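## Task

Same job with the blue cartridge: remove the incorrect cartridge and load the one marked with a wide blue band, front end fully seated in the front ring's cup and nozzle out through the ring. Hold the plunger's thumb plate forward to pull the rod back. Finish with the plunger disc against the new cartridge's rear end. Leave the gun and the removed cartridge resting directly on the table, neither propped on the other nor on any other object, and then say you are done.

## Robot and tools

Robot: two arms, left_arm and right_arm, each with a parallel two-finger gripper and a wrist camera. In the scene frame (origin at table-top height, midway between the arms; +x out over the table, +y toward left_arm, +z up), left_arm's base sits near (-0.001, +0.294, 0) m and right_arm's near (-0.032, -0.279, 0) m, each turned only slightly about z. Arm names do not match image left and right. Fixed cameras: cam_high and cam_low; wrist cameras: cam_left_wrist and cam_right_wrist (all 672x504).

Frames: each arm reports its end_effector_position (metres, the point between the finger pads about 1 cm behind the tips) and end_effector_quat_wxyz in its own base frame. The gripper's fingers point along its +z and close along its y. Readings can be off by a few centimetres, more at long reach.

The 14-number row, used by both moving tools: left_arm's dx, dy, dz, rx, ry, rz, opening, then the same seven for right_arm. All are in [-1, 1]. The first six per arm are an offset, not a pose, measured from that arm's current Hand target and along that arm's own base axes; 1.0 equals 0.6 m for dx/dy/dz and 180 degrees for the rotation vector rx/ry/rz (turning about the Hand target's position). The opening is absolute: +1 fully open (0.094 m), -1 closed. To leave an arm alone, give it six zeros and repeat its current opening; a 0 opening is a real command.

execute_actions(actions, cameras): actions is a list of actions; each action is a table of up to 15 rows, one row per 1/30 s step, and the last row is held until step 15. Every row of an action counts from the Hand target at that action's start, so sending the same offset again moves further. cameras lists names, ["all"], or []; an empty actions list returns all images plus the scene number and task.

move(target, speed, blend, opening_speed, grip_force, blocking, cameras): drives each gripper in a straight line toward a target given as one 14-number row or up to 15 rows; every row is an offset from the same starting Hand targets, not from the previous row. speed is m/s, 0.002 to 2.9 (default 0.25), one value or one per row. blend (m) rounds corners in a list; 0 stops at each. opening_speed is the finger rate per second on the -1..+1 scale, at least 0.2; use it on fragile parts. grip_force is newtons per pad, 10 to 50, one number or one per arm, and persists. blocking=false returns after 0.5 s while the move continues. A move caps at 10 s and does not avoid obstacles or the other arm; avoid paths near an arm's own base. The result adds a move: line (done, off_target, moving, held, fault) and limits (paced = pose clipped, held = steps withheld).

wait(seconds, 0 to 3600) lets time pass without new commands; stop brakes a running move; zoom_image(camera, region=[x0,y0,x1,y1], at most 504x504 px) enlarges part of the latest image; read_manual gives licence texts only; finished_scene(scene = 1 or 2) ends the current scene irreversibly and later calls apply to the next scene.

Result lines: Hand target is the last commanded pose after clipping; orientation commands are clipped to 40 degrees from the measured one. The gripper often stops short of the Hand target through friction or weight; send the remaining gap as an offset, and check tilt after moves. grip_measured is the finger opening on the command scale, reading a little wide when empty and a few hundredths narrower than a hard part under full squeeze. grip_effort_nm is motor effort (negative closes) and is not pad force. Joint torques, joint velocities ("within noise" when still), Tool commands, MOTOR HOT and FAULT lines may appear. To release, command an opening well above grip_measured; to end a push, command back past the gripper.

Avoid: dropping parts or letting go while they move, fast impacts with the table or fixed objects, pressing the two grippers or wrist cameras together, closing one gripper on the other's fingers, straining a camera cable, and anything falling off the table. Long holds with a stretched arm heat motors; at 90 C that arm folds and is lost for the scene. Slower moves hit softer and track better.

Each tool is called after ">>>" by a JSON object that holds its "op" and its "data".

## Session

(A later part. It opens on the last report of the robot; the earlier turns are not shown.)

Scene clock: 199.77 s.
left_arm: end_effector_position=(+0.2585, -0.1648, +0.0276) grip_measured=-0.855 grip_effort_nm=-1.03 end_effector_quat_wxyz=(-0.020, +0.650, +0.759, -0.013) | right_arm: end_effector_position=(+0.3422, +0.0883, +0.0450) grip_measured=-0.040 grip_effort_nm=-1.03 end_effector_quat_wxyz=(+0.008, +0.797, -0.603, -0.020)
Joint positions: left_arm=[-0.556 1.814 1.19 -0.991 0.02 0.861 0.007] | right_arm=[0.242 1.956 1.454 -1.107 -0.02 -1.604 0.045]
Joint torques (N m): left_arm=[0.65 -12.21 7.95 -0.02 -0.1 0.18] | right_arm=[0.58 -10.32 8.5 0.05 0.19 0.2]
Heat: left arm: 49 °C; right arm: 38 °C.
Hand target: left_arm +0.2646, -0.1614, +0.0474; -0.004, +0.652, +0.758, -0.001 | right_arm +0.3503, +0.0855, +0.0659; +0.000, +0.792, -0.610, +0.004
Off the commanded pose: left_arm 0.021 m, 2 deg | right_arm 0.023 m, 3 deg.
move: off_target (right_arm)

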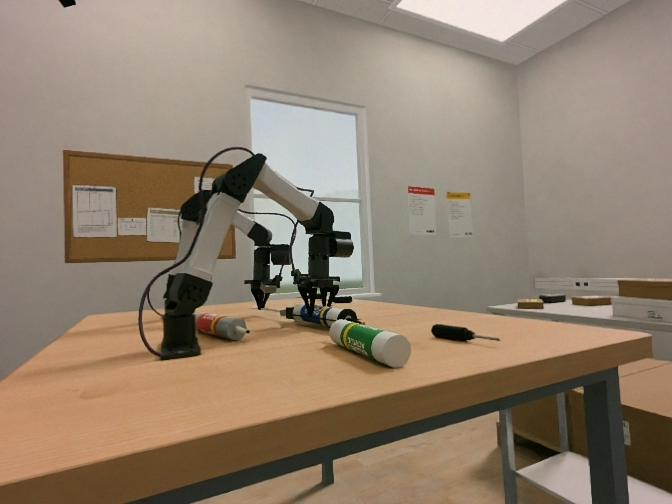

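>>> {"op": "move", "data": {"target": [[0,0,0,0,0,0,-1, -0.004,0.025,-0.053,0,0,0,-0.4],[0,0,0,0,0,0,-1, -0.004,0.025,-0.045,0,0,0,0.25],[0,0,0,0,0,0,-1, 0.02,-0.06,0.09,0,0,0,0.25]], "speed": 0.15, "opening_speed": 0.7, "cameras": ["cam_low","cam_high","cam_right_wrist"]}}

>>> {"op": "zoom_image", "data": {"camera": "cam_low", "region": [325, 295, 365, 335]}}

>>> {"op": "zoom_image", "data": {"camera": "cam_high", "region": [345, 195, 375, 225]}}

Scene clock: 203.53 s.
left_arm: end_effector_position=(+0.2574, -0.1628, +0.0277) grip_measured=-0.855 grip_effort_nm=-1.03 end_effector_quat_wxyz=(-0.025, +0.650, +0.759, -0.011) | right_arm: end_effector_position=(+0.3586, +0.0490, +0.1065) grip_measured=+0.249 grip_effort_nm=0.08 end_effector_quat_wxyz=(+0.014, +0.788, -0.616, -0.007)
Joint positions: left_arm=[-0.556 1.814 1.19 -0.999 0.014 0.861 0.007] | right_arm=[0.14 1.946 1.688 -1.341 0.009 -1.675 0.059]
Joint torques (N m): left_arm=[0.72 -12.26 7.88 0.06 -0.04 0.18] | right_arm=[0.44 -9.43 7.64 0.24 -0.07 -0.15]
Heat: left arm: 49 °C; right arm: 38 °C.
Hand target: left_arm +0.2646, -0.1613, +0.0474; -0.004, +0.652, +0.758, -0.001 | right_arm +0.3624, +0.0494, +0.1199; +0.000, +0.792, -0.610, +0.004
Off the commanded pose: left_arm 0.021 m, 3 deg | right_arm 0.014 m, 2 deg.
move: off_target (right_arm)
cam_right_wrist: T_world_to_cam=[[0.96617, 0.25712, -0.01991, -0.36023], [0.24213, -0.87785, 0.41322, -0.04758], [0.08877, -0.40406, -0.91041, 0.17025]] pos_world=[0.34446, 0.11965, 0.16748]
Images, in order (width x height): cam_high 672x504, cam_low 672x504, cam_right_wrist 672x504.

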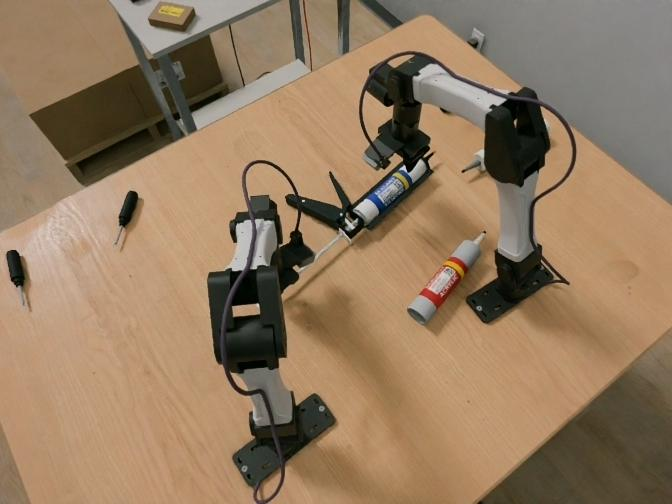

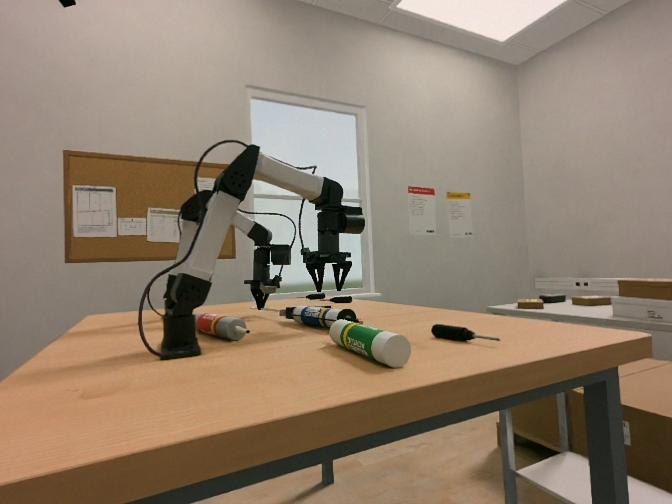

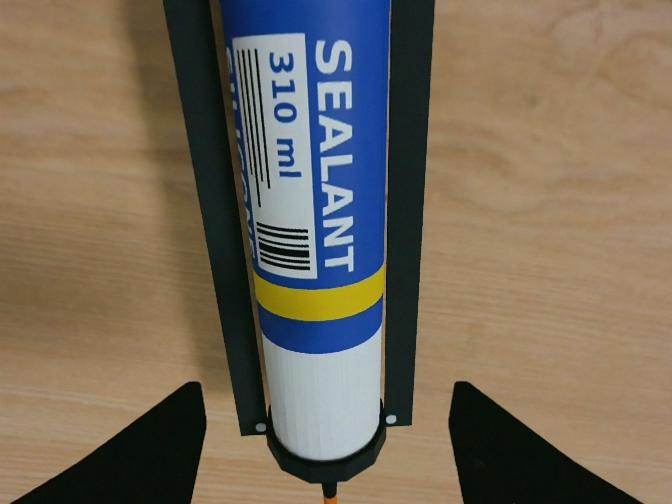

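Scaled by 12.600 from the camera's image (finer frame: 960x720).

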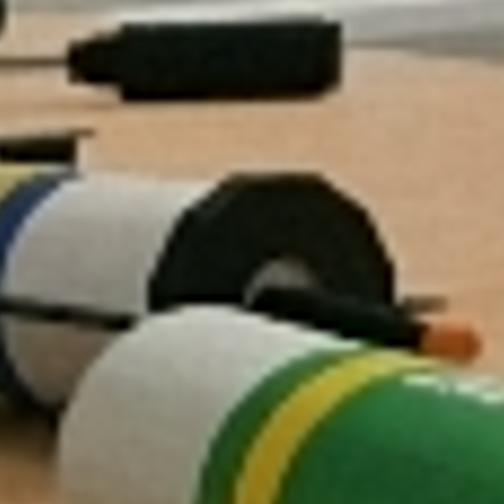

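Scaled by 16.800 from the camera's image (finer frame: 960x720).

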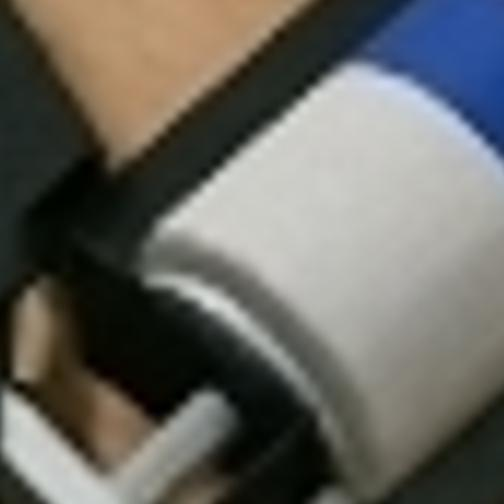

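>>> {"op": "zoom_image", "data": {"camera": "cam_right_wrist", "region": [230, 340, 430, 504]}}

Scaled by 2.520 from the camera's image (finer frame: 960x720).

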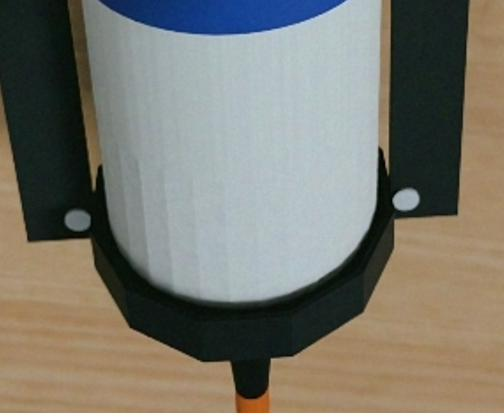

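>>> {"op": "move", "data": {"target": [0,0,0,0,0,0,-1, -0.03,0.16,0.0,0,0,0,0.25], "speed": 0.25, "cameras": ["cam_right_wrist"]}}

>>> {"op": "zoom_image", "data": {"camera": "cam_right_wrist", "region": [230, 140, 430, 340]}}

Scene clock: 205.30 s.
left_arm: end_effector_position=(+0.2574, -0.1628, +0.0277) grip_measured=-0.855 grip_effort_nm=-1.03 end_effector_quat_wxyz=(-0.025, +0.650, +0.759, -0.011) | right_arm: end_effector_position=(+0.3400, +0.1453, +0.1165) grip_measured=+0.249 grip_effort_nm=0.08 end_effector_quat_wxyz=(+0.003, +0.798, -0.603, +0.002)
Joint positions: left_arm=[-0.556 1.814 1.19 -0.999 0.014 0.861 0.007] | right_arm=[0.407 1.952 1.736 -1.357 0.007 -1.44 0.059]
Joint torques (N m): left_arm=[0.66 -12.23 7.9 0.04 -0.04 0.17] | right_arm=[0.2 -7.39 7.83 0.36 -0.05 0.19]
Heat: left arm: 49 °C; right arm: 38 °C.
Hand target: left_arm +0.2646, -0.1613, +0.0474; -0.004, +0.652, +0.758, -0.001 | right_arm +0.3443, +0.1454, +0.1200; +0.000, +0.792, -0.610, +0.004
Off the commanded pose: left_arm 0.021 m, 3 deg | right_arm 0.006 m, 1 deg.
move: done
cam_right_wrist: T_world_to_cam=[[0.95751, 0.28829, 0.00818, -0.37176], [0.25911, -0.87234, 0.4146, 0.03064], [0.12666, -0.39486, -0.90997, 0.20571]] pos_world=[0.32197, 0.21513, 0.17753]

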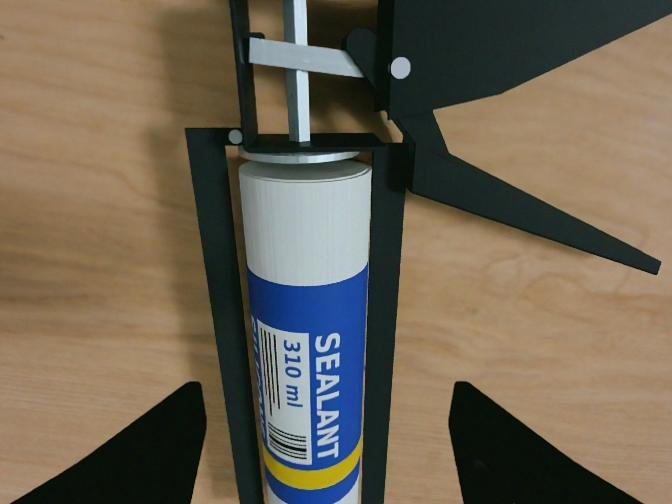

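Scaled by 2.520 from the camera's image (finer frame: 960x720).

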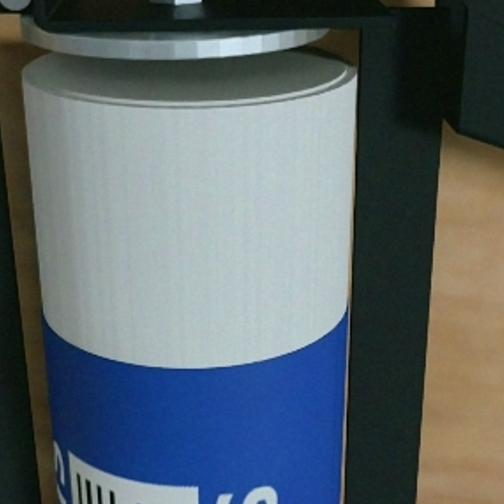

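>>> {"op": "move", "data": {"target": [[0,0,0,0,0,0,-1, 0.0345,-0.191,0.0,0,0,0,0.25],[0,0,0,0,0,0,-1, 0.0345,-0.191,-0.145,0,0,0,0.25],[0,0,0,0,0,0,-1, 0.0345,-0.191,-0.145,0,0,0,-0.4]], "speed": 0.2, "opening_speed": 1.0, "cameras": ["cam_low"]}}

>>> {"op": "zoom_image", "data": {"camera": "cam_low", "region": [285, 285, 365, 335]}}

Scene clock: 209.70 s.
left_arm: end_effector_position=(+0.2576, -0.1625, +0.0277) grip_measured=-0.855 grip_effort_nm=-1.03 end_effector_quat_wxyz=(-0.025, +0.650, +0.759, -0.010) | right_arm: end_effector_position=(+0.3587, +0.0283, +0.0409) grip_measured=-0.056 grip_effort_nm=-1.02 end_effector_quat_wxyz=(+0.009, +0.787, -0.617, -0.004)
Joint positions: left_arm=[-0.556 1.814 1.19 -0.999 0.012 0.861 0.007] | right_arm=[0.083 1.965 1.45 -1.074 0.008 -1.728 0.044]
Joint torques (N m): left_arm=[0.65 -12.23 7.94 0.06 -0.02 0.18] | right_arm=[0.95 -7.16 4.15 0.95 -0.07 -0.16]
Heat: left arm: 50 °C; right arm: 38 °C.
Hand target: left_arm +0.2646, -0.1614, +0.0474; -0.004, +0.652, +0.758, -0.001 | right_arm +0.3651, +0.0308, +0.0330; +0.000, +0.792, -0.610, +0.004
Off the commanded pose: left_arm 0.021 m, 3 deg | right_arm 0.010 m, 2 deg.
move: done; target 3's new opening was sent with right_arm's hand 0.012 m and 2 deg from that target

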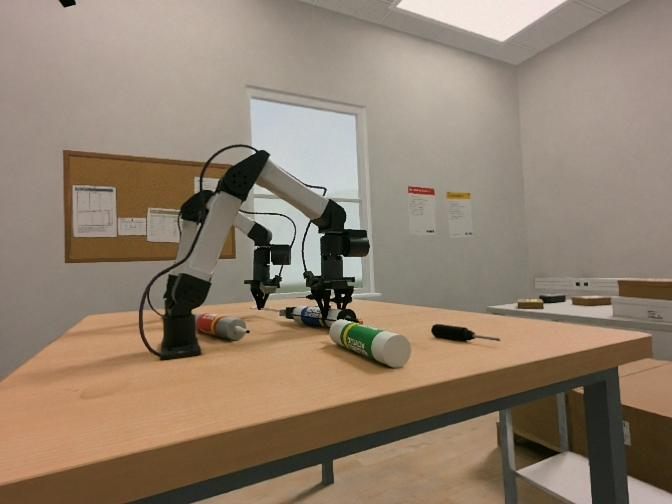

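Scaled by 6.300 from the camera's image (finer frame: 960x720).

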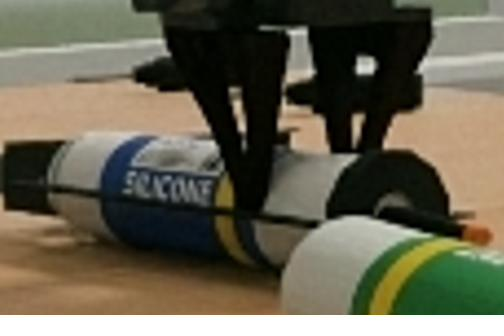

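>>> {"op": "move", "data": {"target": [[0,0,0,0,0,0,-1, -0.004,-0.004,0.035,0,0,0,-0.4],[0,0,0,0,0,0,-1, 0.004,-0.035,0.035,0,0,0,-0.4]], "speed": 0.08, "cameras": ["cam_low"]}}

>>> {"op": "zoom_image", "data": {"camera": "cam_low", "region": [285, 285, 365, 335]}}

>>> {"op": "zoom_image", "data": {"camera": "cam_low", "region": [325, 295, 365, 335]}}

Scene clock: 211.10 s.
left_arm: end_effector_position=(+0.2575, -0.1636, +0.0276) grip_measured=-0.855 grip_effort_nm=-1.03 end_effector_quat_wxyz=(-0.023, +0.651, +0.759, -0.013) | right_arm: end_effector_position=(+0.3575, +0.0206, +0.0422) grip_measured=-0.058 grip_effort_nm=-1.03 end_effector_quat_wxyz=(+0.001, +0.790, -0.613, -0.016)
Joint positions: left_arm=[-0.556 1.814 1.19 -0.997 0.018 0.862 0.007] | right_arm=[0.048 1.964 1.454 -1.086 -0.019 -1.775 0.044]
Joint torques (N m): left_arm=[0.66 -12.22 7.88 0.04 -0.08 0.17] | right_arm=[-1.02 -8.38 8.61 0.2 0.17 -0.28]
Heat: left arm: 50 °C; right arm: 38 °C.
Hand target: left_arm +0.2646, -0.1613, +0.0474; -0.004, +0.652, +0.758, -0.001 | right_arm +0.3674, +0.0098, +0.0540; +0.000, +0.792, -0.610, +0.004
Off the commanded pose: left_arm 0.021 m, 3 deg | right_arm 0.019 m, 2 deg.
move: off_target (right_arm)

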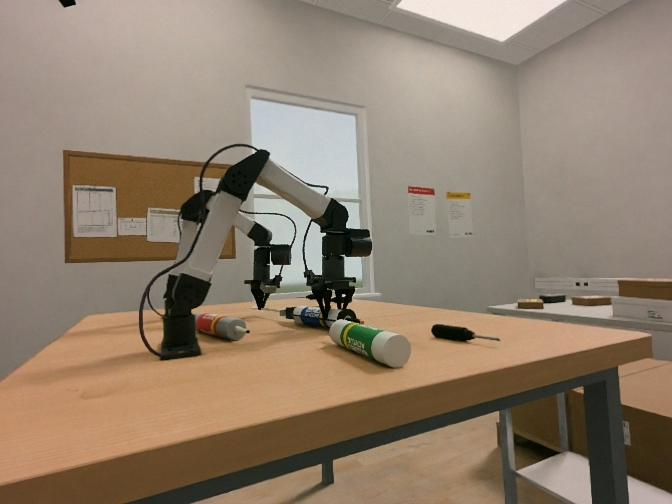

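Scaled by 6.300 from the camera's image (finer frame: 960x720).

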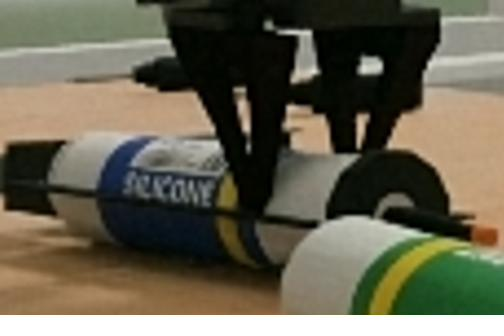

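Scaled by 12.600 from the camera's image (finer frame: 960x720).

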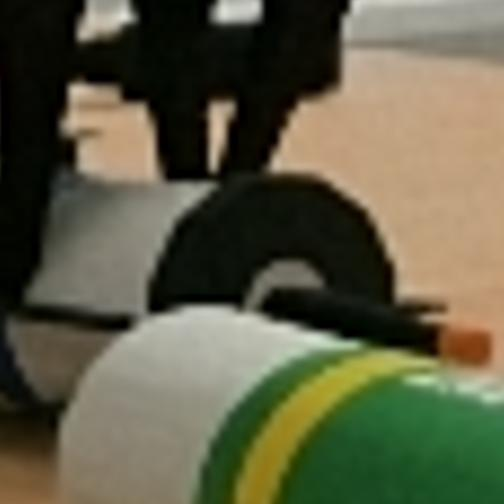

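>>> {"op": "move", "data": {"target": [[0,0,0,0,0,0,-1, -0.002,0.0,0.02,0,0,0,-0.8],[0,0,0,0,0,0,-1, 0.004,-0.017,0.02,0,0,0,-0.8]], "speed": 0.08, "cameras": ["cam_low"]}}

>>> {"op": "zoom_image", "data": {"camera": "cam_low", "region": [285, 285, 365, 335]}}

>>> {"op": "zoom_image", "data": {"camera": "cam_low", "region": [325, 295, 365, 335]}}

Scene clock: 212.47 s.
left_arm: end_effector_position=(+0.2572, -0.1675, +0.0277) grip_measured=-0.855 grip_effort_nm=-1.03 end_effector_quat_wxyz=(-0.018, +0.651, +0.758, -0.022) | right_arm: end_effector_position=(+0.3556, +0.0159, +0.0514) grip_measured=-0.058 grip_effort_nm=-1.03 end_effector_quat_wxyz=(+0.000, +0.790, -0.612, -0.028)
Joint positions: left_arm=[-0.556 1.814 1.19 -0.99 0.037 0.864 0.007] | right_arm=[0.027 1.964 1.491 -1.141 -0.036 -1.797 0.044]
Joint torques (N m): left_arm=[0.65 -12.27 7.92 -0.02 -0.22 0.15] | right_arm=[-1.55 -8.57 9.35 0.23 0.33 -0.32]
Heat: left arm: 50 °C; right arm: 39 °C.
Hand target: left_arm +0.2646, -0.1613, +0.0474; -0.004, +0.652, +0.758, -0.001 | right_arm +0.3698, -0.0005, +0.0659; +0.000, +0.792, -0.610, +0.004
Off the commanded pose: left_arm 0.022 m, 3 deg | right_arm 0.026 m, 4 deg.
move: off_target (right_arm)

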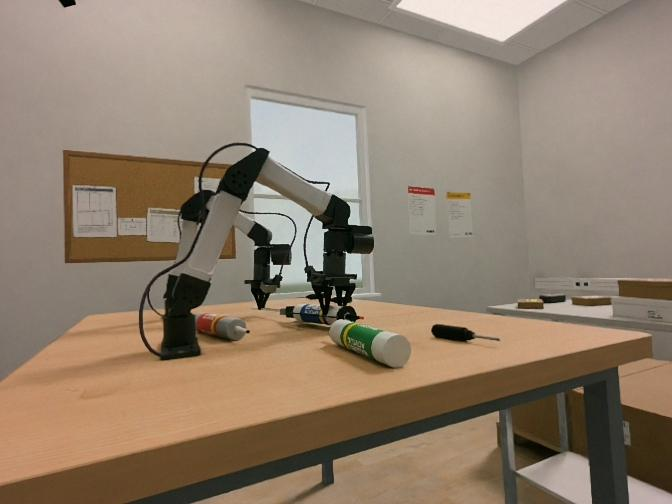

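Scaled by 6.300 from the camera's image (finer frame: 960x720).

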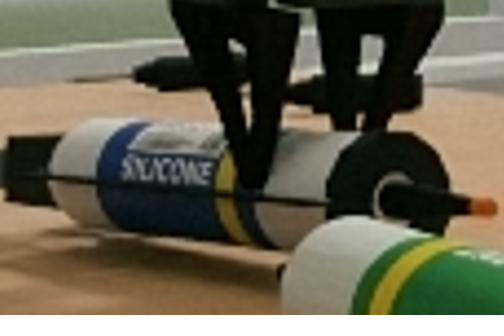

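Scaled by 12.600 from the camera's image (finer frame: 960x720).

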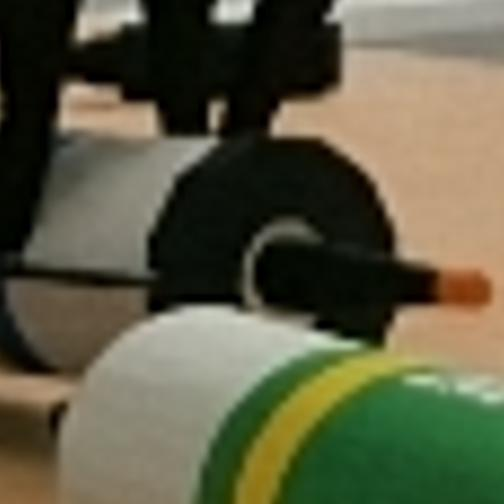

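>>> {"op": "move", "data": {"target": [[0,0,0,0,0,0,-1, -0.004,0.0,-0.045,0,0,0,-0.8],[0,0,0,0,0,0,-1, -0.012,0.03,-0.04,0,0,0,0.25],[0,0,0,0,0,0,-1, -0.018,0.06,0.09,0,0,0,0.25],[0,0,0,0,0,0,-1, -0.042,0.235,0.09,0,0,0,0.25]], "speed": 0.15, "opening_speed": 1.0, "cameras": ["cam_low","cam_right_wrist"]}}

>>> {"op": "zoom_image", "data": {"camera": "cam_low", "region": [325, 295, 365, 335]}}

>>> {"op": "zoom_image", "data": {"camera": "cam_right_wrist", "region": [200, 100, 400, 300]}}

Scene clock: 217.90 s.
left_arm: end_effector_position=(+0.2582, -0.1653, +0.0276) grip_measured=-0.855 grip_effort_nm=-1.03 end_effector_quat_wxyz=(-0.020, +0.652, +0.758, -0.015) | right_arm: end_effector_position=(+0.3398, +0.1406, +0.1160) grip_measured=+0.249 grip_effort_nm=0.08 end_effector_quat_wxyz=(+0.002, +0.797, -0.603, +0.000)
Joint positions: left_arm=[-0.556 1.814 1.19 -0.991 0.024 0.864 0.007] | right_arm=[0.393 1.946 1.725 -1.354 0.002 -1.453 0.059]
Joint torques (N m): left_arm=[0.75 -12.25 7.86 -0.02 -0.12 0.15] | right_arm=[0.4 -7.17 8.01 0.33 0 0.14]
Heat: left arm: 51 °C; right arm: 39 °C.
Hand target: left_arm +0.2646, -0.1613, +0.0474; -0.004, +0.652, +0.758, -0.001 | right_arm +0.3446, +0.1406, +0.1199; +0.000, +0.792, -0.610, +0.004
Off the commanded pose: left_arm 0.021 m, 2 deg | right_arm 0.006 m, 1 deg.
move: done
cam_right_wrist: T_world_to_cam=[[0.95798, 0.28679, 0.0057, -0.36992], [0.25935, -0.87447, 0.40993, 0.02757], [0.12255, -0.39123, -0.9121, 0.20459]] pos_world=[0.32216, 0.21024, 0.17742]

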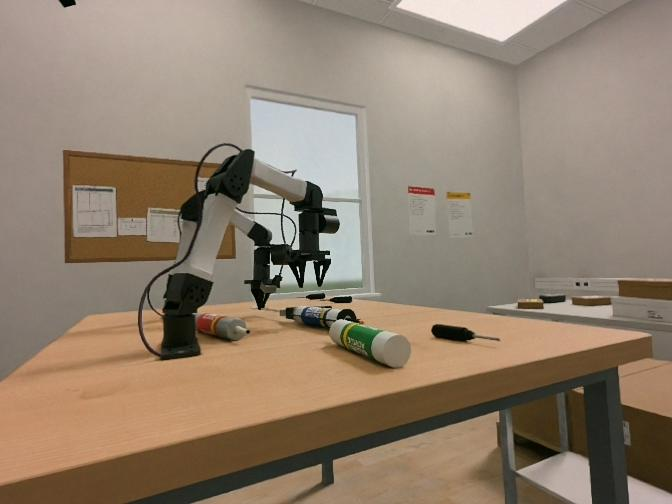

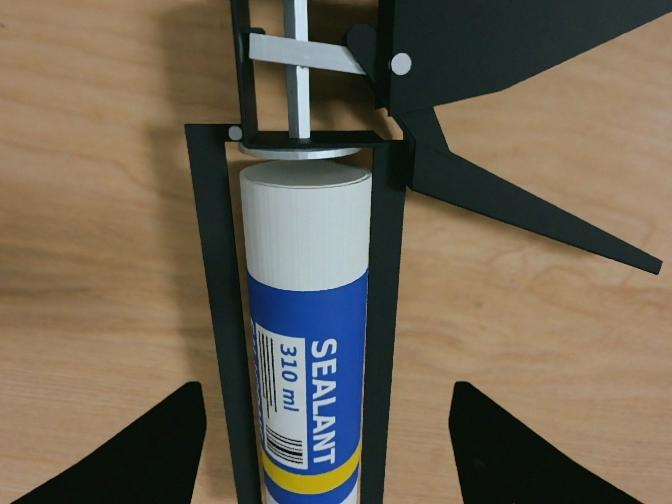

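Scaled by 12.600 from the camera's image (finer frame: 960x720).

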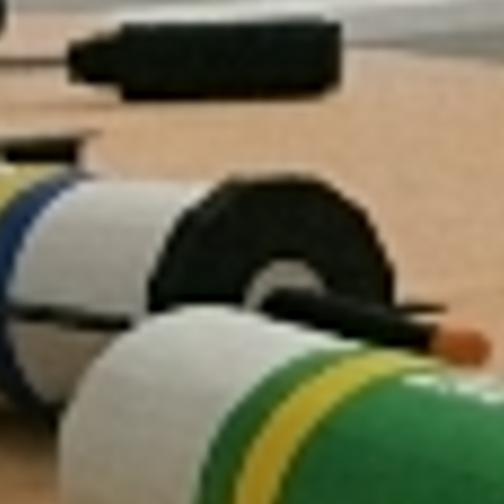

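Scaled by 2.520 from the camera's image (finer frame: 960x720).

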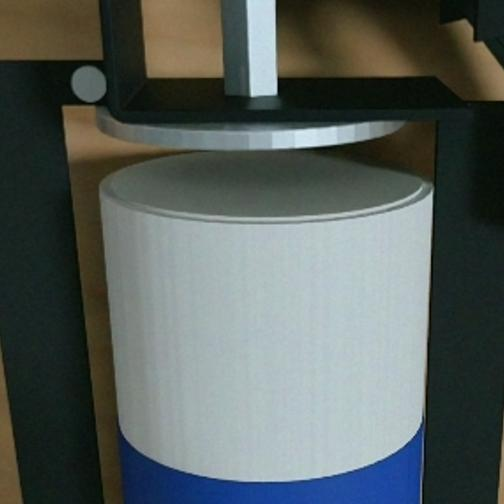

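>>> {"op": "move", "data": {"target": [[-0.008,-0.006,-0.025,0,0,0,-1, 0,0,0.03,0,0,0,0.6],[-0.008,-0.006,-0.025,0,0,0,0, 0.055,0.139,0.03,0,0,-0.5294,1],[-0.008,-0.006,0.15,0,0,0,0, 0.055,0.139,0.03,0,0,-0.5294,1]], "speed": 0.5, "cameras": ["cam_high","cam_low","cam_right_wrist"]}}

Scene clock: 226.73 s.
left_arm: end_effector_position=(+0.2594, -0.1647, +0.1326) grip_measured=-0.003 grip_effort_nm=0.15 end_effector_quat_wxyz=(-0.005, +0.651, +0.759, -0.006) | right_arm: end_effector_position=(+0.3760, +0.2210, +0.1357) grip_measured=+0.998 grip_effort_nm=0.08 end_effector_quat_wxyz=(+0.009, -0.088, +0.996, +0.003)
Joint positions: left_arm=[-0.56 1.716 1.499 -1.366 0.011 0.859 0.047] | right_arm=[0.532 2.261 2.287 -1.578 0.002 0.355 0.094]
Joint torques (N m): left_arm=[-0.57 -7.71 7.65 0.32 -0.01 0.03] | right_arm=[0.95 -9.01 7.65 0.46 0.03 0.17]
Heat: left arm: 51 °C; right arm: 39 °C.
Hand target: left_arm +0.2598, -0.1649, +0.1375; -0.004, +0.652, +0.759, -0.001 | right_arm +0.3777, +0.2239, +0.1380; -0.003, -0.083, +0.997, -0.002
Off the commanded pose: left_arm 0.005 m, 1 deg | right_arm 0.004 m, 2 deg.
joint sent to its limit (right arm) — joint 4 (wrist pitch), lower limit. The joint targets still meet the commanded pose.
move: done
cam_right_wrist: T_world_to_cam=[[0.19139, -0.9815, 0.00493, 0.14089], [-0.9038, -0.17428, 0.39087, 0.3656], [-0.38278, -0.07926, -0.92043, 0.37165]] pos_world=[0.44572, 0.23145, 0.19849]

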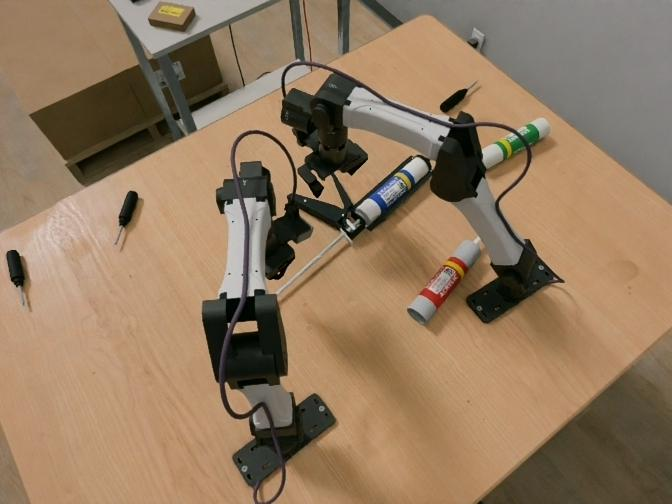

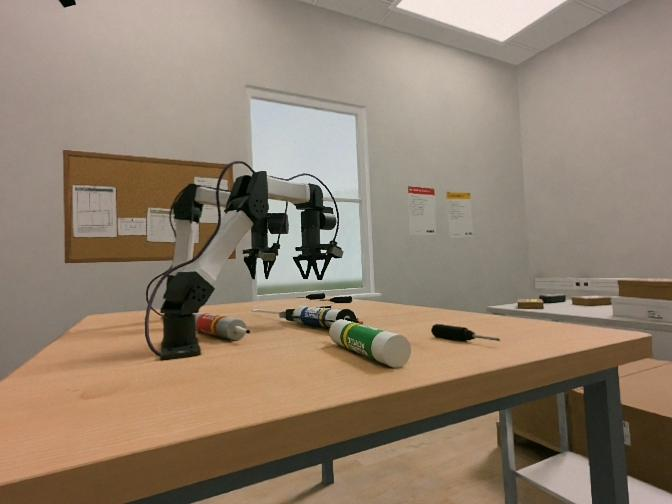

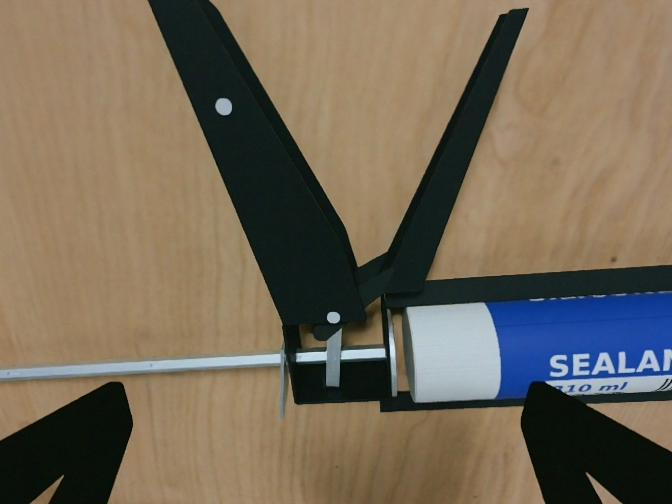

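>>> {"op": "move", "data": {"target": [0,0,0,0,0,0,0, 0.004,-0.015,-0.135,0,0,0,1], "speed": 0.25, "cameras": ["cam_right_wrist"]}}

Scene clock: 228.53 s.
left_arm: end_effector_position=(+0.2593, -0.1647, +0.1326) grip_measured=-0.003 grip_effort_nm=0.15 end_effector_quat_wxyz=(-0.005, +0.651, +0.759, -0.006) | right_arm: end_effector_position=(+0.3789, +0.2165, +0.0577) grip_measured=+0.998 grip_effort_nm=0.08 end_effector_quat_wxyz=(-0.005, -0.082, +0.997, -0.003)
Joint positions: left_arm=[-0.56 1.716 1.499 -1.366 0.011 0.859 0.047] | right_arm=[0.52 2.258 1.971 -1.296 0.002 0.355 0.094]
Joint torques (N m): left_arm=[-0.61 -7.79 7.64 0.29 -0.02 0.03] | right_arm=[0.27 -10.29 4.78 0.62 0.03 -0.06]
Heat: left arm: 50 °C; right arm: 39 °C.
Hand target: left_arm +0.2598, -0.1649, +0.1375; -0.004, +0.652, +0.759, -0.001 | right_arm +0.3800, +0.2150, +0.0569; -0.003, -0.083, +0.997, -0.002
Off the commanded pose: left_arm 0.005 m, 1 deg | right_arm 0.002 m, 0 deg.
move: done
cam_right_wrist: T_world_to_cam=[[0.17964, -0.98361, 0.0155, 0.14055], [-0.89472, -0.15682, 0.41819, 0.38906], [-0.40891, -0.08899, -0.90823, 0.31195]] pos_world=[0.45042, 0.22701, 0.11844]

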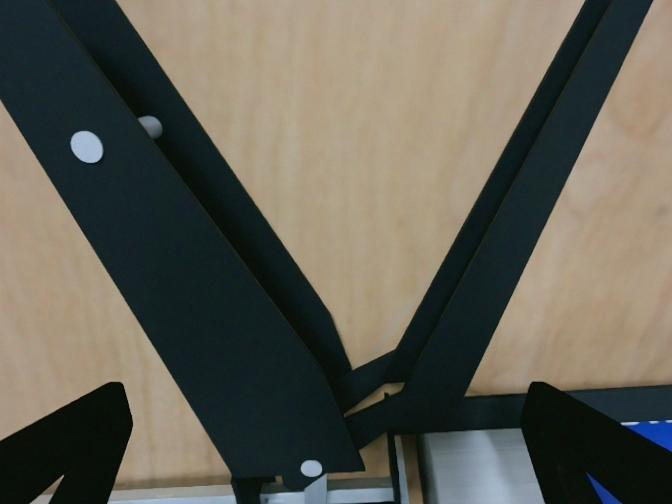

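>>> {"op": "move", "data": {"target": [0,0,0,0,0,0,0, 0.010,0.0033,-0.006,0,0,0,1], "speed": 0.1, "cameras": ["cam_right_wrist"]}}

Scene clock: 230.40 s.
left_arm: end_effector_position=(+0.2593, -0.1647, +0.1326) grip_measured=-0.003 grip_effort_nm=0.15 end_effector_quat_wxyz=(-0.005, +0.651, +0.759, -0.006) | right_arm: end_effector_position=(+0.3782, +0.2161, +0.0513) grip_measured=+0.998 grip_effort_nm=0.08 end_effector_quat_wxyz=(-0.012, -0.082, +0.997, -0.007)
Joint positions: left_arm=[-0.56 1.716 1.499 -1.366 0.011 0.859 0.047] | right_arm=[0.52 2.273 1.971 -1.295 0.002 0.355 0.094]
Joint torques (N m): left_arm=[-0.57 -7.79 7.66 0.29 -0.02 0.02] | right_arm=[0.03 -9.55 7.57 0.53 0.03 -0.09]
Heat: left arm: 50 °C; right arm: 39 °C.
Hand target: left_arm +0.2598, -0.1649, +0.1375; -0.004, +0.652, +0.759, -0.001 | right_arm +0.3860, +0.2170, +0.0534; -0.003, -0.083, +0.997, -0.002
Off the commanded pose: left_arm 0.005 m, 1 deg | right_arm 0.008 m, 1 deg.
move: done
cam_right_wrist: T_world_to_cam=[[0.17987, -0.98348, 0.0204, 0.14005], [-0.88924, -0.1537, 0.43084, 0.38763], [-0.42058, -0.09564, -0.9022, 0.31139]] pos_world=[0.45048, 0.22709, 0.11107]

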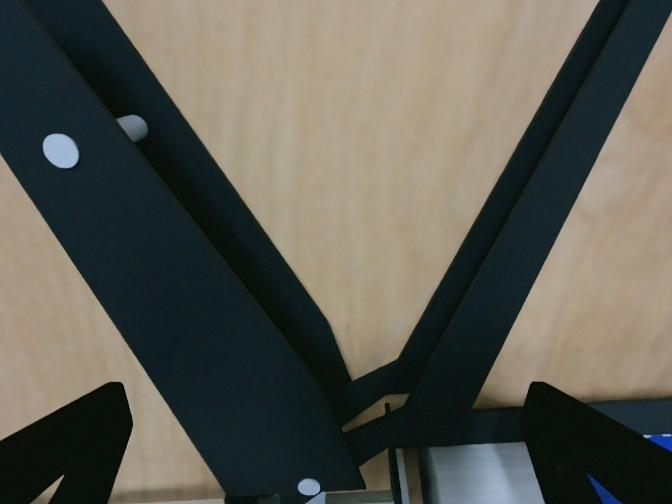

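>>> {"op": "move", "data": {"target": [0,0,0,0,0,0,0, 0.011,0.0015,0.004,0,0,0,1], "speed": 0.1, "cameras": ["cam_right_wrist"]}}

Scene clock: 231.23 s.
left_arm: end_effector_position=(+0.2593, -0.1647, +0.1326) grip_measured=-0.003 grip_effort_nm=0.15 end_effector_quat_wxyz=(-0.005, +0.651, +0.759, -0.006) | right_arm: end_effector_position=(+0.3880, +0.2180, +0.0540) grip_measured=+0.998 grip_effort_nm=0.08 end_effector_quat_wxyz=(-0.005, -0.079, +0.997, -0.003)
Joint positions: left_arm=[-0.56 1.716 1.499 -1.366 0.011 0.859 0.047] | right_arm=[0.512 2.3 2.026 -1.309 0.002 0.355 0.094]
Joint torques (N m): left_arm=[-0.59 -7.76 7.66 0.29 -0.02 0.03] | right_arm=[0.18 -9.31 7.92 0.35 0.03 -0.14]
Heat: left arm: 50 °C; right arm: 39 °C.
Hand target: left_arm +0.2598, -0.1649, +0.1375; -0.004, +0.652, +0.759, -0.001 | right_arm +0.3927, +0.2179, +0.0558; -0.003, -0.083, +0.997, -0.002
Off the commanded pose: left_arm 0.005 m, 1 deg | right_arm 0.005 m, 1 deg.
move: done
cam_right_wrist: T_world_to_cam=[[0.17257, -0.98488, 0.01537, 0.1435], [-0.89599, -0.15047, 0.41781, 0.39817], [-0.40918, -0.08587, -0.9084, 0.31188]] pos_world=[0.4596, 0.22802, 0.11474]

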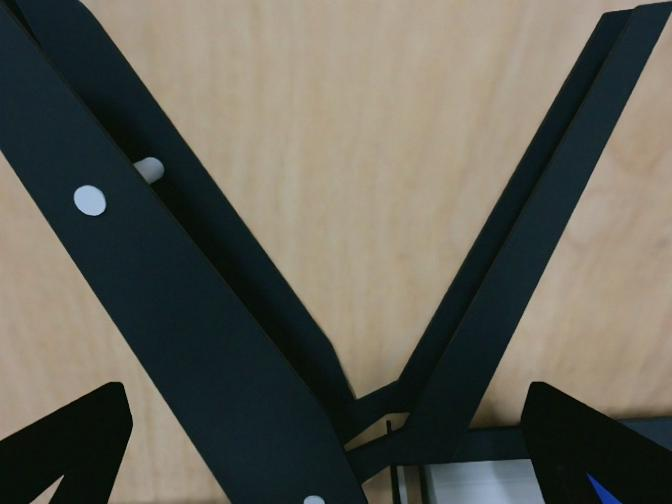

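>>> {"op": "move", "data": {"target": [0,0,0,0,0,0,0, -0.001,0.002,-0.046,0,0,0,1], "speed": 0.1, "cameras": ["cam_right_wrist"]}}

Scene clock: 232.10 s.
left_arm: end_effector_position=(+0.2593, -0.1647, +0.1326) grip_measured=-0.003 grip_effort_nm=0.15 end_effector_quat_wxyz=(-0.005, +0.651, +0.759, -0.006) | right_arm: end_effector_position=(+0.3884, +0.2185, +0.0343) grip_measured=+0.999 grip_effort_nm=0.07 end_effector_quat_wxyz=(-0.007, -0.079, +0.997, -0.003)
Joint positions: left_arm=[-0.56 1.716 1.499 -1.366 0.011 0.859 0.047] | right_arm=[0.512 2.314 1.972 -1.245 0 0.355 0.094]
Joint torques (N m): left_arm=[-0.57 -7.75 7.66 0.28 -0.02 0.03] | right_arm=[0.4 -9.58 4.92 0.77 0.05 -0.11]
Heat: left arm: 49 °C; right arm: 39 °C.
Hand target: left_arm +0.2598, -0.1649, +0.1375; -0.004, +0.652, +0.759, -0.001 | right_arm +0.3921, +0.2191, +0.0282; -0.003, -0.083, +0.997, -0.002
Off the commanded pose: left_arm 0.005 m, 1 deg | right_arm 0.007 m, 1 deg.
move: done
cam_right_wrist: T_world_to_cam=[[0.17254, -0.98489, 0.01515, 0.14431], [-0.89428, -0.15018, 0.42156, 0.40602], [-0.41291, -0.08628, -0.90667, 0.29569]] pos_world=[0.46029, 0.22862, 0.09475]

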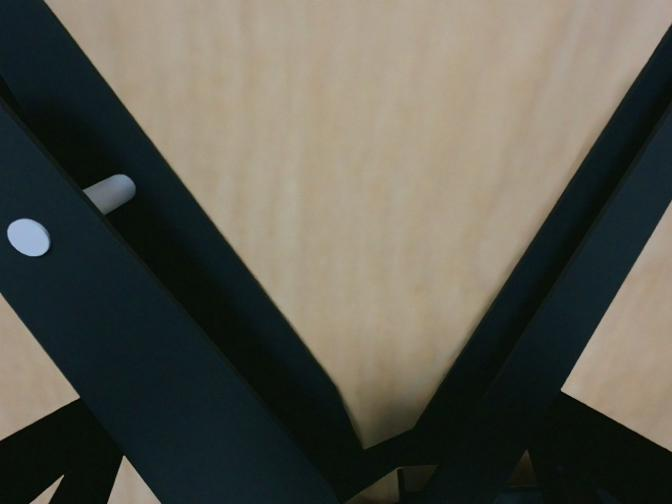

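>>> {"op": "move", "data": {"target": [0,0,0,0,0,0,0, -0.004,0.0145,0.0,0,0,0.09,0.25], "speed": 0.03, "opening_speed": 0.6, "cameras": ["cam_high","cam_low"]}}

>>> {"op": "zoom_image", "data": {"camera": "cam_high", "region": [310, 155, 410, 255]}}

>>> {"op": "zoom_image", "data": {"camera": "cam_low", "region": [325, 295, 365, 335]}}

Scene clock: 237.43 s.
left_arm: end_effector_position=(+0.2593, -0.1647, +0.1326) grip_measured=-0.003 grip_effort_nm=0.15 end_effector_quat_wxyz=(-0.005, +0.651, +0.759, -0.006) | right_arm: end_effector_position=(+0.3936, +0.2303, +0.0333) grip_measured=+0.253 grip_effort_nm=-0.16 end_effector_quat_wxyz=(+0.011, -0.205, +0.979, +0.007)
Joint positions: left_arm=[-0.56 1.716 1.499 -1.366 0.011 0.859 0.047] | right_arm=[0.527 2.316 1.972 -1.202 -0.006 0.115 0.059]
Joint torques (N m): left_arm=[-0.61 -7.77 7.71 0.29 -0.02 0.03] | right_arm=[0.87 -9.22 6.19 0.35 0.11 -0.37]
Heat: left arm: 48 °C; right arm: 39 °C.
Hand target: left_arm +0.2598, -0.1649, +0.1375; -0.004, +0.652, +0.759, -0.001 | right_arm +0.3897, +0.2277, +0.0282; -0.002, -0.222, +0.975, -0.003
Off the commanded pose: left_arm 0.005 m, 1 deg | right_arm 0.007 m, 3 deg.
move: off_target (right_arm)

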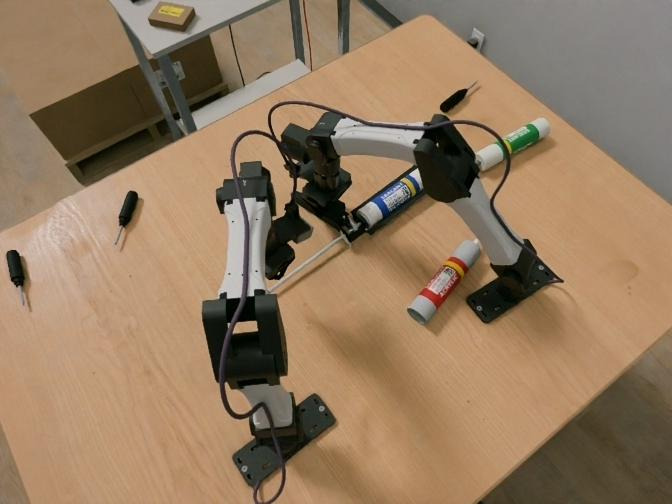

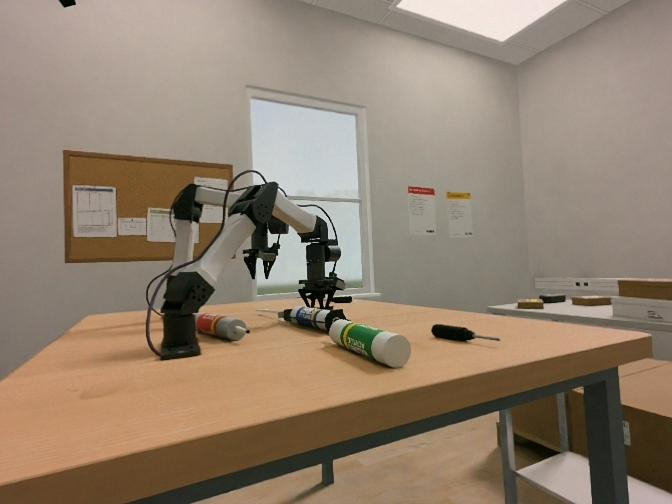

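Scaled by 5.040 from the camera's image (finer frame: 960x720).

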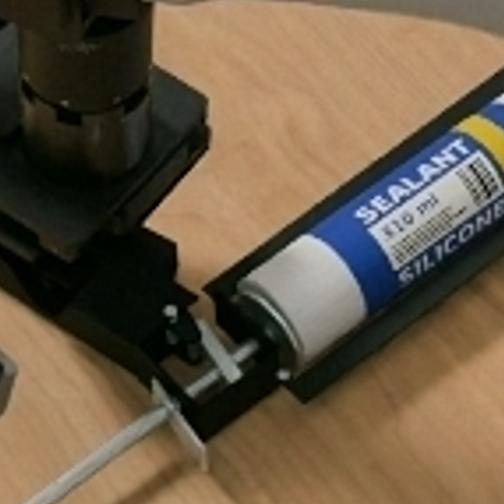

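Scaled by 12.600 from the camera's image (finer frame: 960x720).

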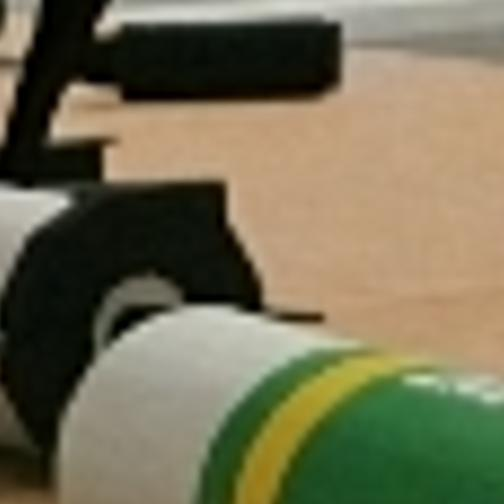

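>>> {"op": "move", "data": {"target": [[0,0,0,0,0,0,0, 0,0,0,0,0,0,1],[0,0,0,0,0,0,0, 0,0,0.15,0,0,0,1]], "speed": 0.2, "opening_speed": 1.2, "cameras": ["cam_high","cam_low","cam_right_wrist"]}}

>>> {"op": "zoom_image", "data": {"camera": "cam_high", "region": [330, 130, 530, 280]}}

>>> {"op": "zoom_image", "data": {"camera": "cam_low", "region": [265, 285, 365, 335]}}

Scene clock: 239.90 s.
left_arm: end_effector_position=(+0.2593, -0.1647, +0.1326) grip_measured=-0.003 grip_effort_nm=0.14 end_effector_quat_wxyz=(-0.005, +0.651, +0.759, -0.006) | right_arm: end_effector_position=(+0.3901, +0.2257, +0.1170) grip_measured=+0.999 grip_effort_nm=0.08 end_effector_quat_wxyz=(+0.004, -0.214, +0.977, -0.002)
Joint positions: left_arm=[-0.56 1.716 1.499 -1.366 0.011 0.859 0.047] | right_arm=[0.527 2.347 2.36 -1.578 0.005 0.095 0.094]
Joint torques (N m): left_arm=[-0.61 -7.75 7.69 0.3 0 0.02] | right_arm=[0.95 -9.96 6.69 0.48 0 -0.15]
Heat: left arm: 48 °C; right arm: 40 °C.
Hand target: left_arm +0.2598, -0.1649, +0.1375; -0.004, +0.652, +0.759, -0.001 | right_arm +0.3897, +0.2278, +0.1181; -0.002, -0.222, +0.975, -0.003
Off the commanded pose: left_arm 0.005 m, 1 deg | right_arm 0.002 m, 1 deg.
joint sent to its limit (right arm) — joint 4 (wrist pitch), lower limit. The joint targets still meet the commanded pose.
move: done
cam_right_wrist: T_world_to_cam=[[0.43195, -0.90178, 0.01477, 0.0299], [-0.82826, -0.39015, 0.4022, 0.40435], [-0.35693, -0.18597, -0.91543, 0.37369]] pos_world=[0.45537, 0.25422, 0.17902]

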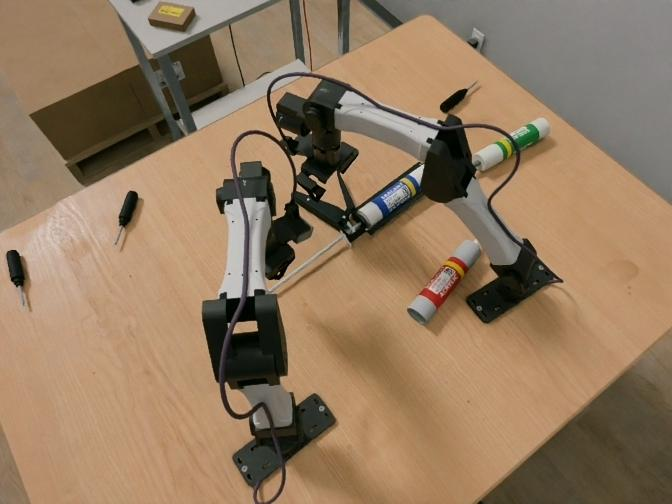

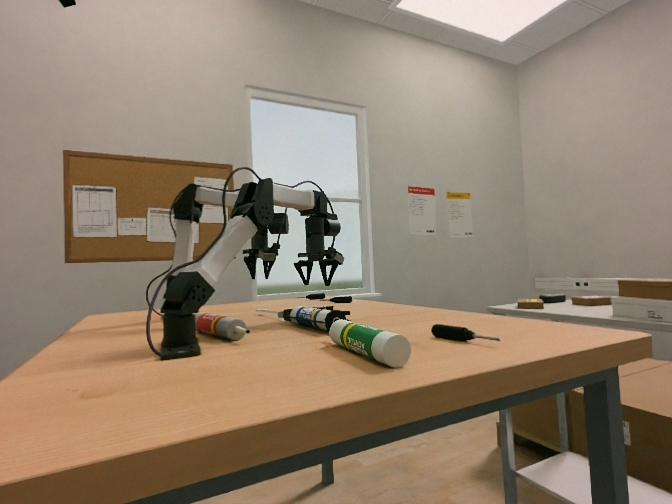

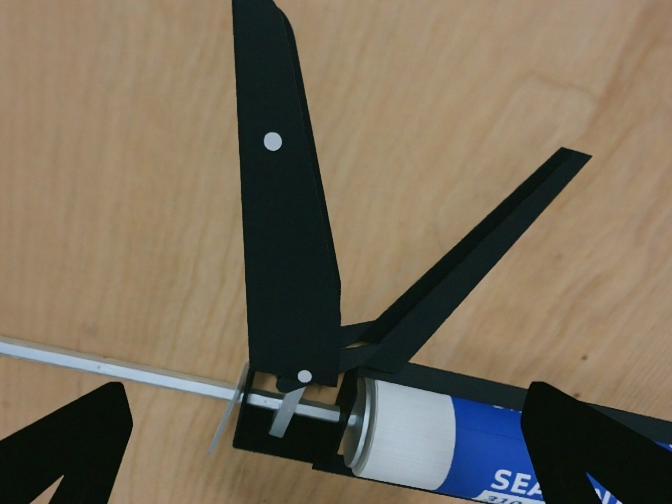

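Scaled by 2.520 from the camera's image (finer frame: 960x720).

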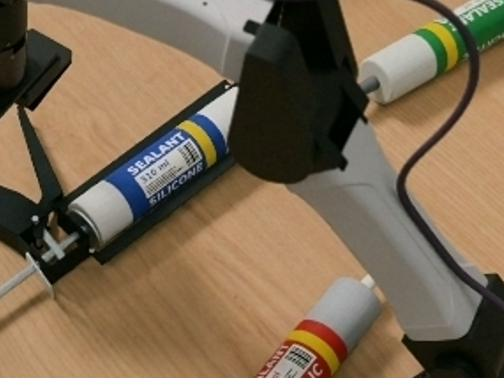

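Scaled by 5.040 from the camera's image (finer frame: 960x720).

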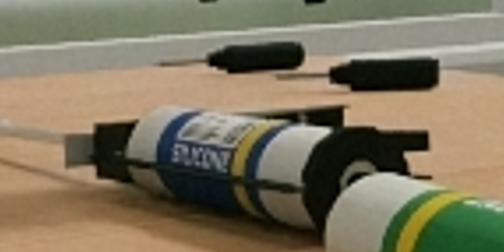

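>>> {"op": "zoom_image", "data": {"camera": "cam_low", "region": [285, 295, 355, 335]}}

>>> {"op": "zoom_image", "data": {"camera": "cam_right_wrist", "region": [200, 340, 480, 504]}}

Scaled by 7.200 from the camera's image (finer frame: 960x720).

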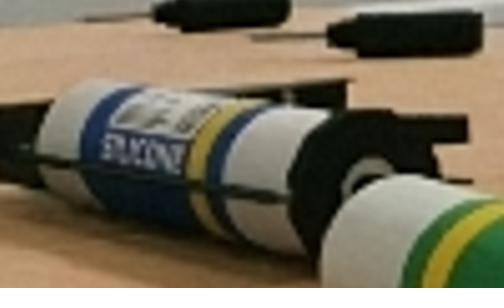

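Scaled by 1.800 from the camera's image (finer frame: 960x720).

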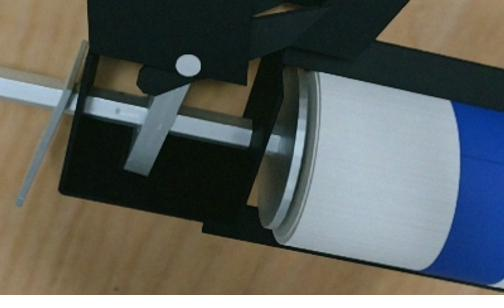

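>>> {"op": "move", "data": {"target": [0,0,0,0,0,0,0, -0.006,-0.026,-0.103,0,0,-0.106,1], "speed": 0.3, "cameras": ["cam_right_wrist"]}}

Scene clock: 242.50 s.
left_arm: end_effector_position=(+0.2593, -0.1647, +0.1326) grip_measured=-0.003 grip_effort_nm=0.14 end_effector_quat_wxyz=(-0.005, +0.651, +0.759, -0.006) | right_arm: end_effector_position=(+0.3826, +0.2136, +0.0434) grip_measured=+0.999 grip_effort_nm=0.07 end_effector_quat_wxyz=(-0.021, -0.068, +0.997, -0.008)
Joint positions: left_arm=[-0.56 1.716 1.499 -1.366 0.011 0.859 0.047] | right_arm=[0.508 2.309 2 -1.306 -0.003 0.372 0.094]
Joint torques (N m): left_arm=[-0.61 -7.75 7.69 0.28 -0.01 0.02] | right_arm=[0.28 -13.03 4.71 0.55 0.08 0.17]
Heat: left arm: 47 °C; right arm: 40 °C.
Hand target: left_arm +0.2598, -0.1649, +0.1375; -0.004, +0.652, +0.759, -0.001 | right_arm +0.3861, +0.2122, +0.0564; -0.003, -0.058, +0.998, -0.002
Off the commanded pose: left_arm 0.005 m, 1 deg | right_arm 0.013 m, 2 deg.
move: off_target (right_arm)
cam_right_wrist: T_world_to_cam=[[0.15149, -0.9882, 0.0224, 0.14878], [-0.88552, -0.12561, 0.4473, 0.38649], [-0.43921, -0.0876, -0.8941, 0.31094]] pos_world=[0.45627, 0.22281, 0.1018]

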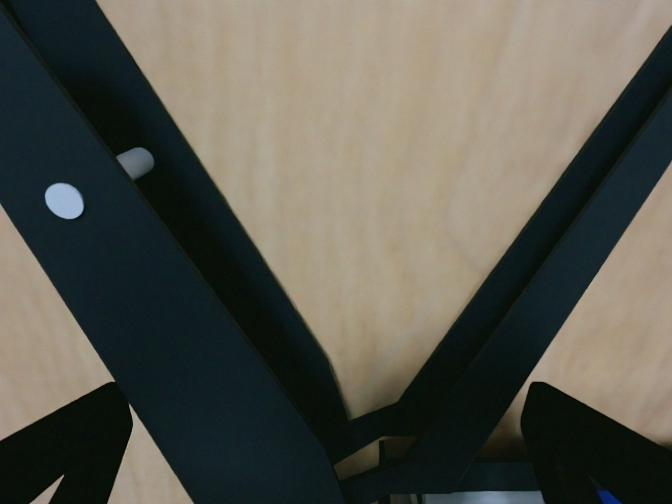

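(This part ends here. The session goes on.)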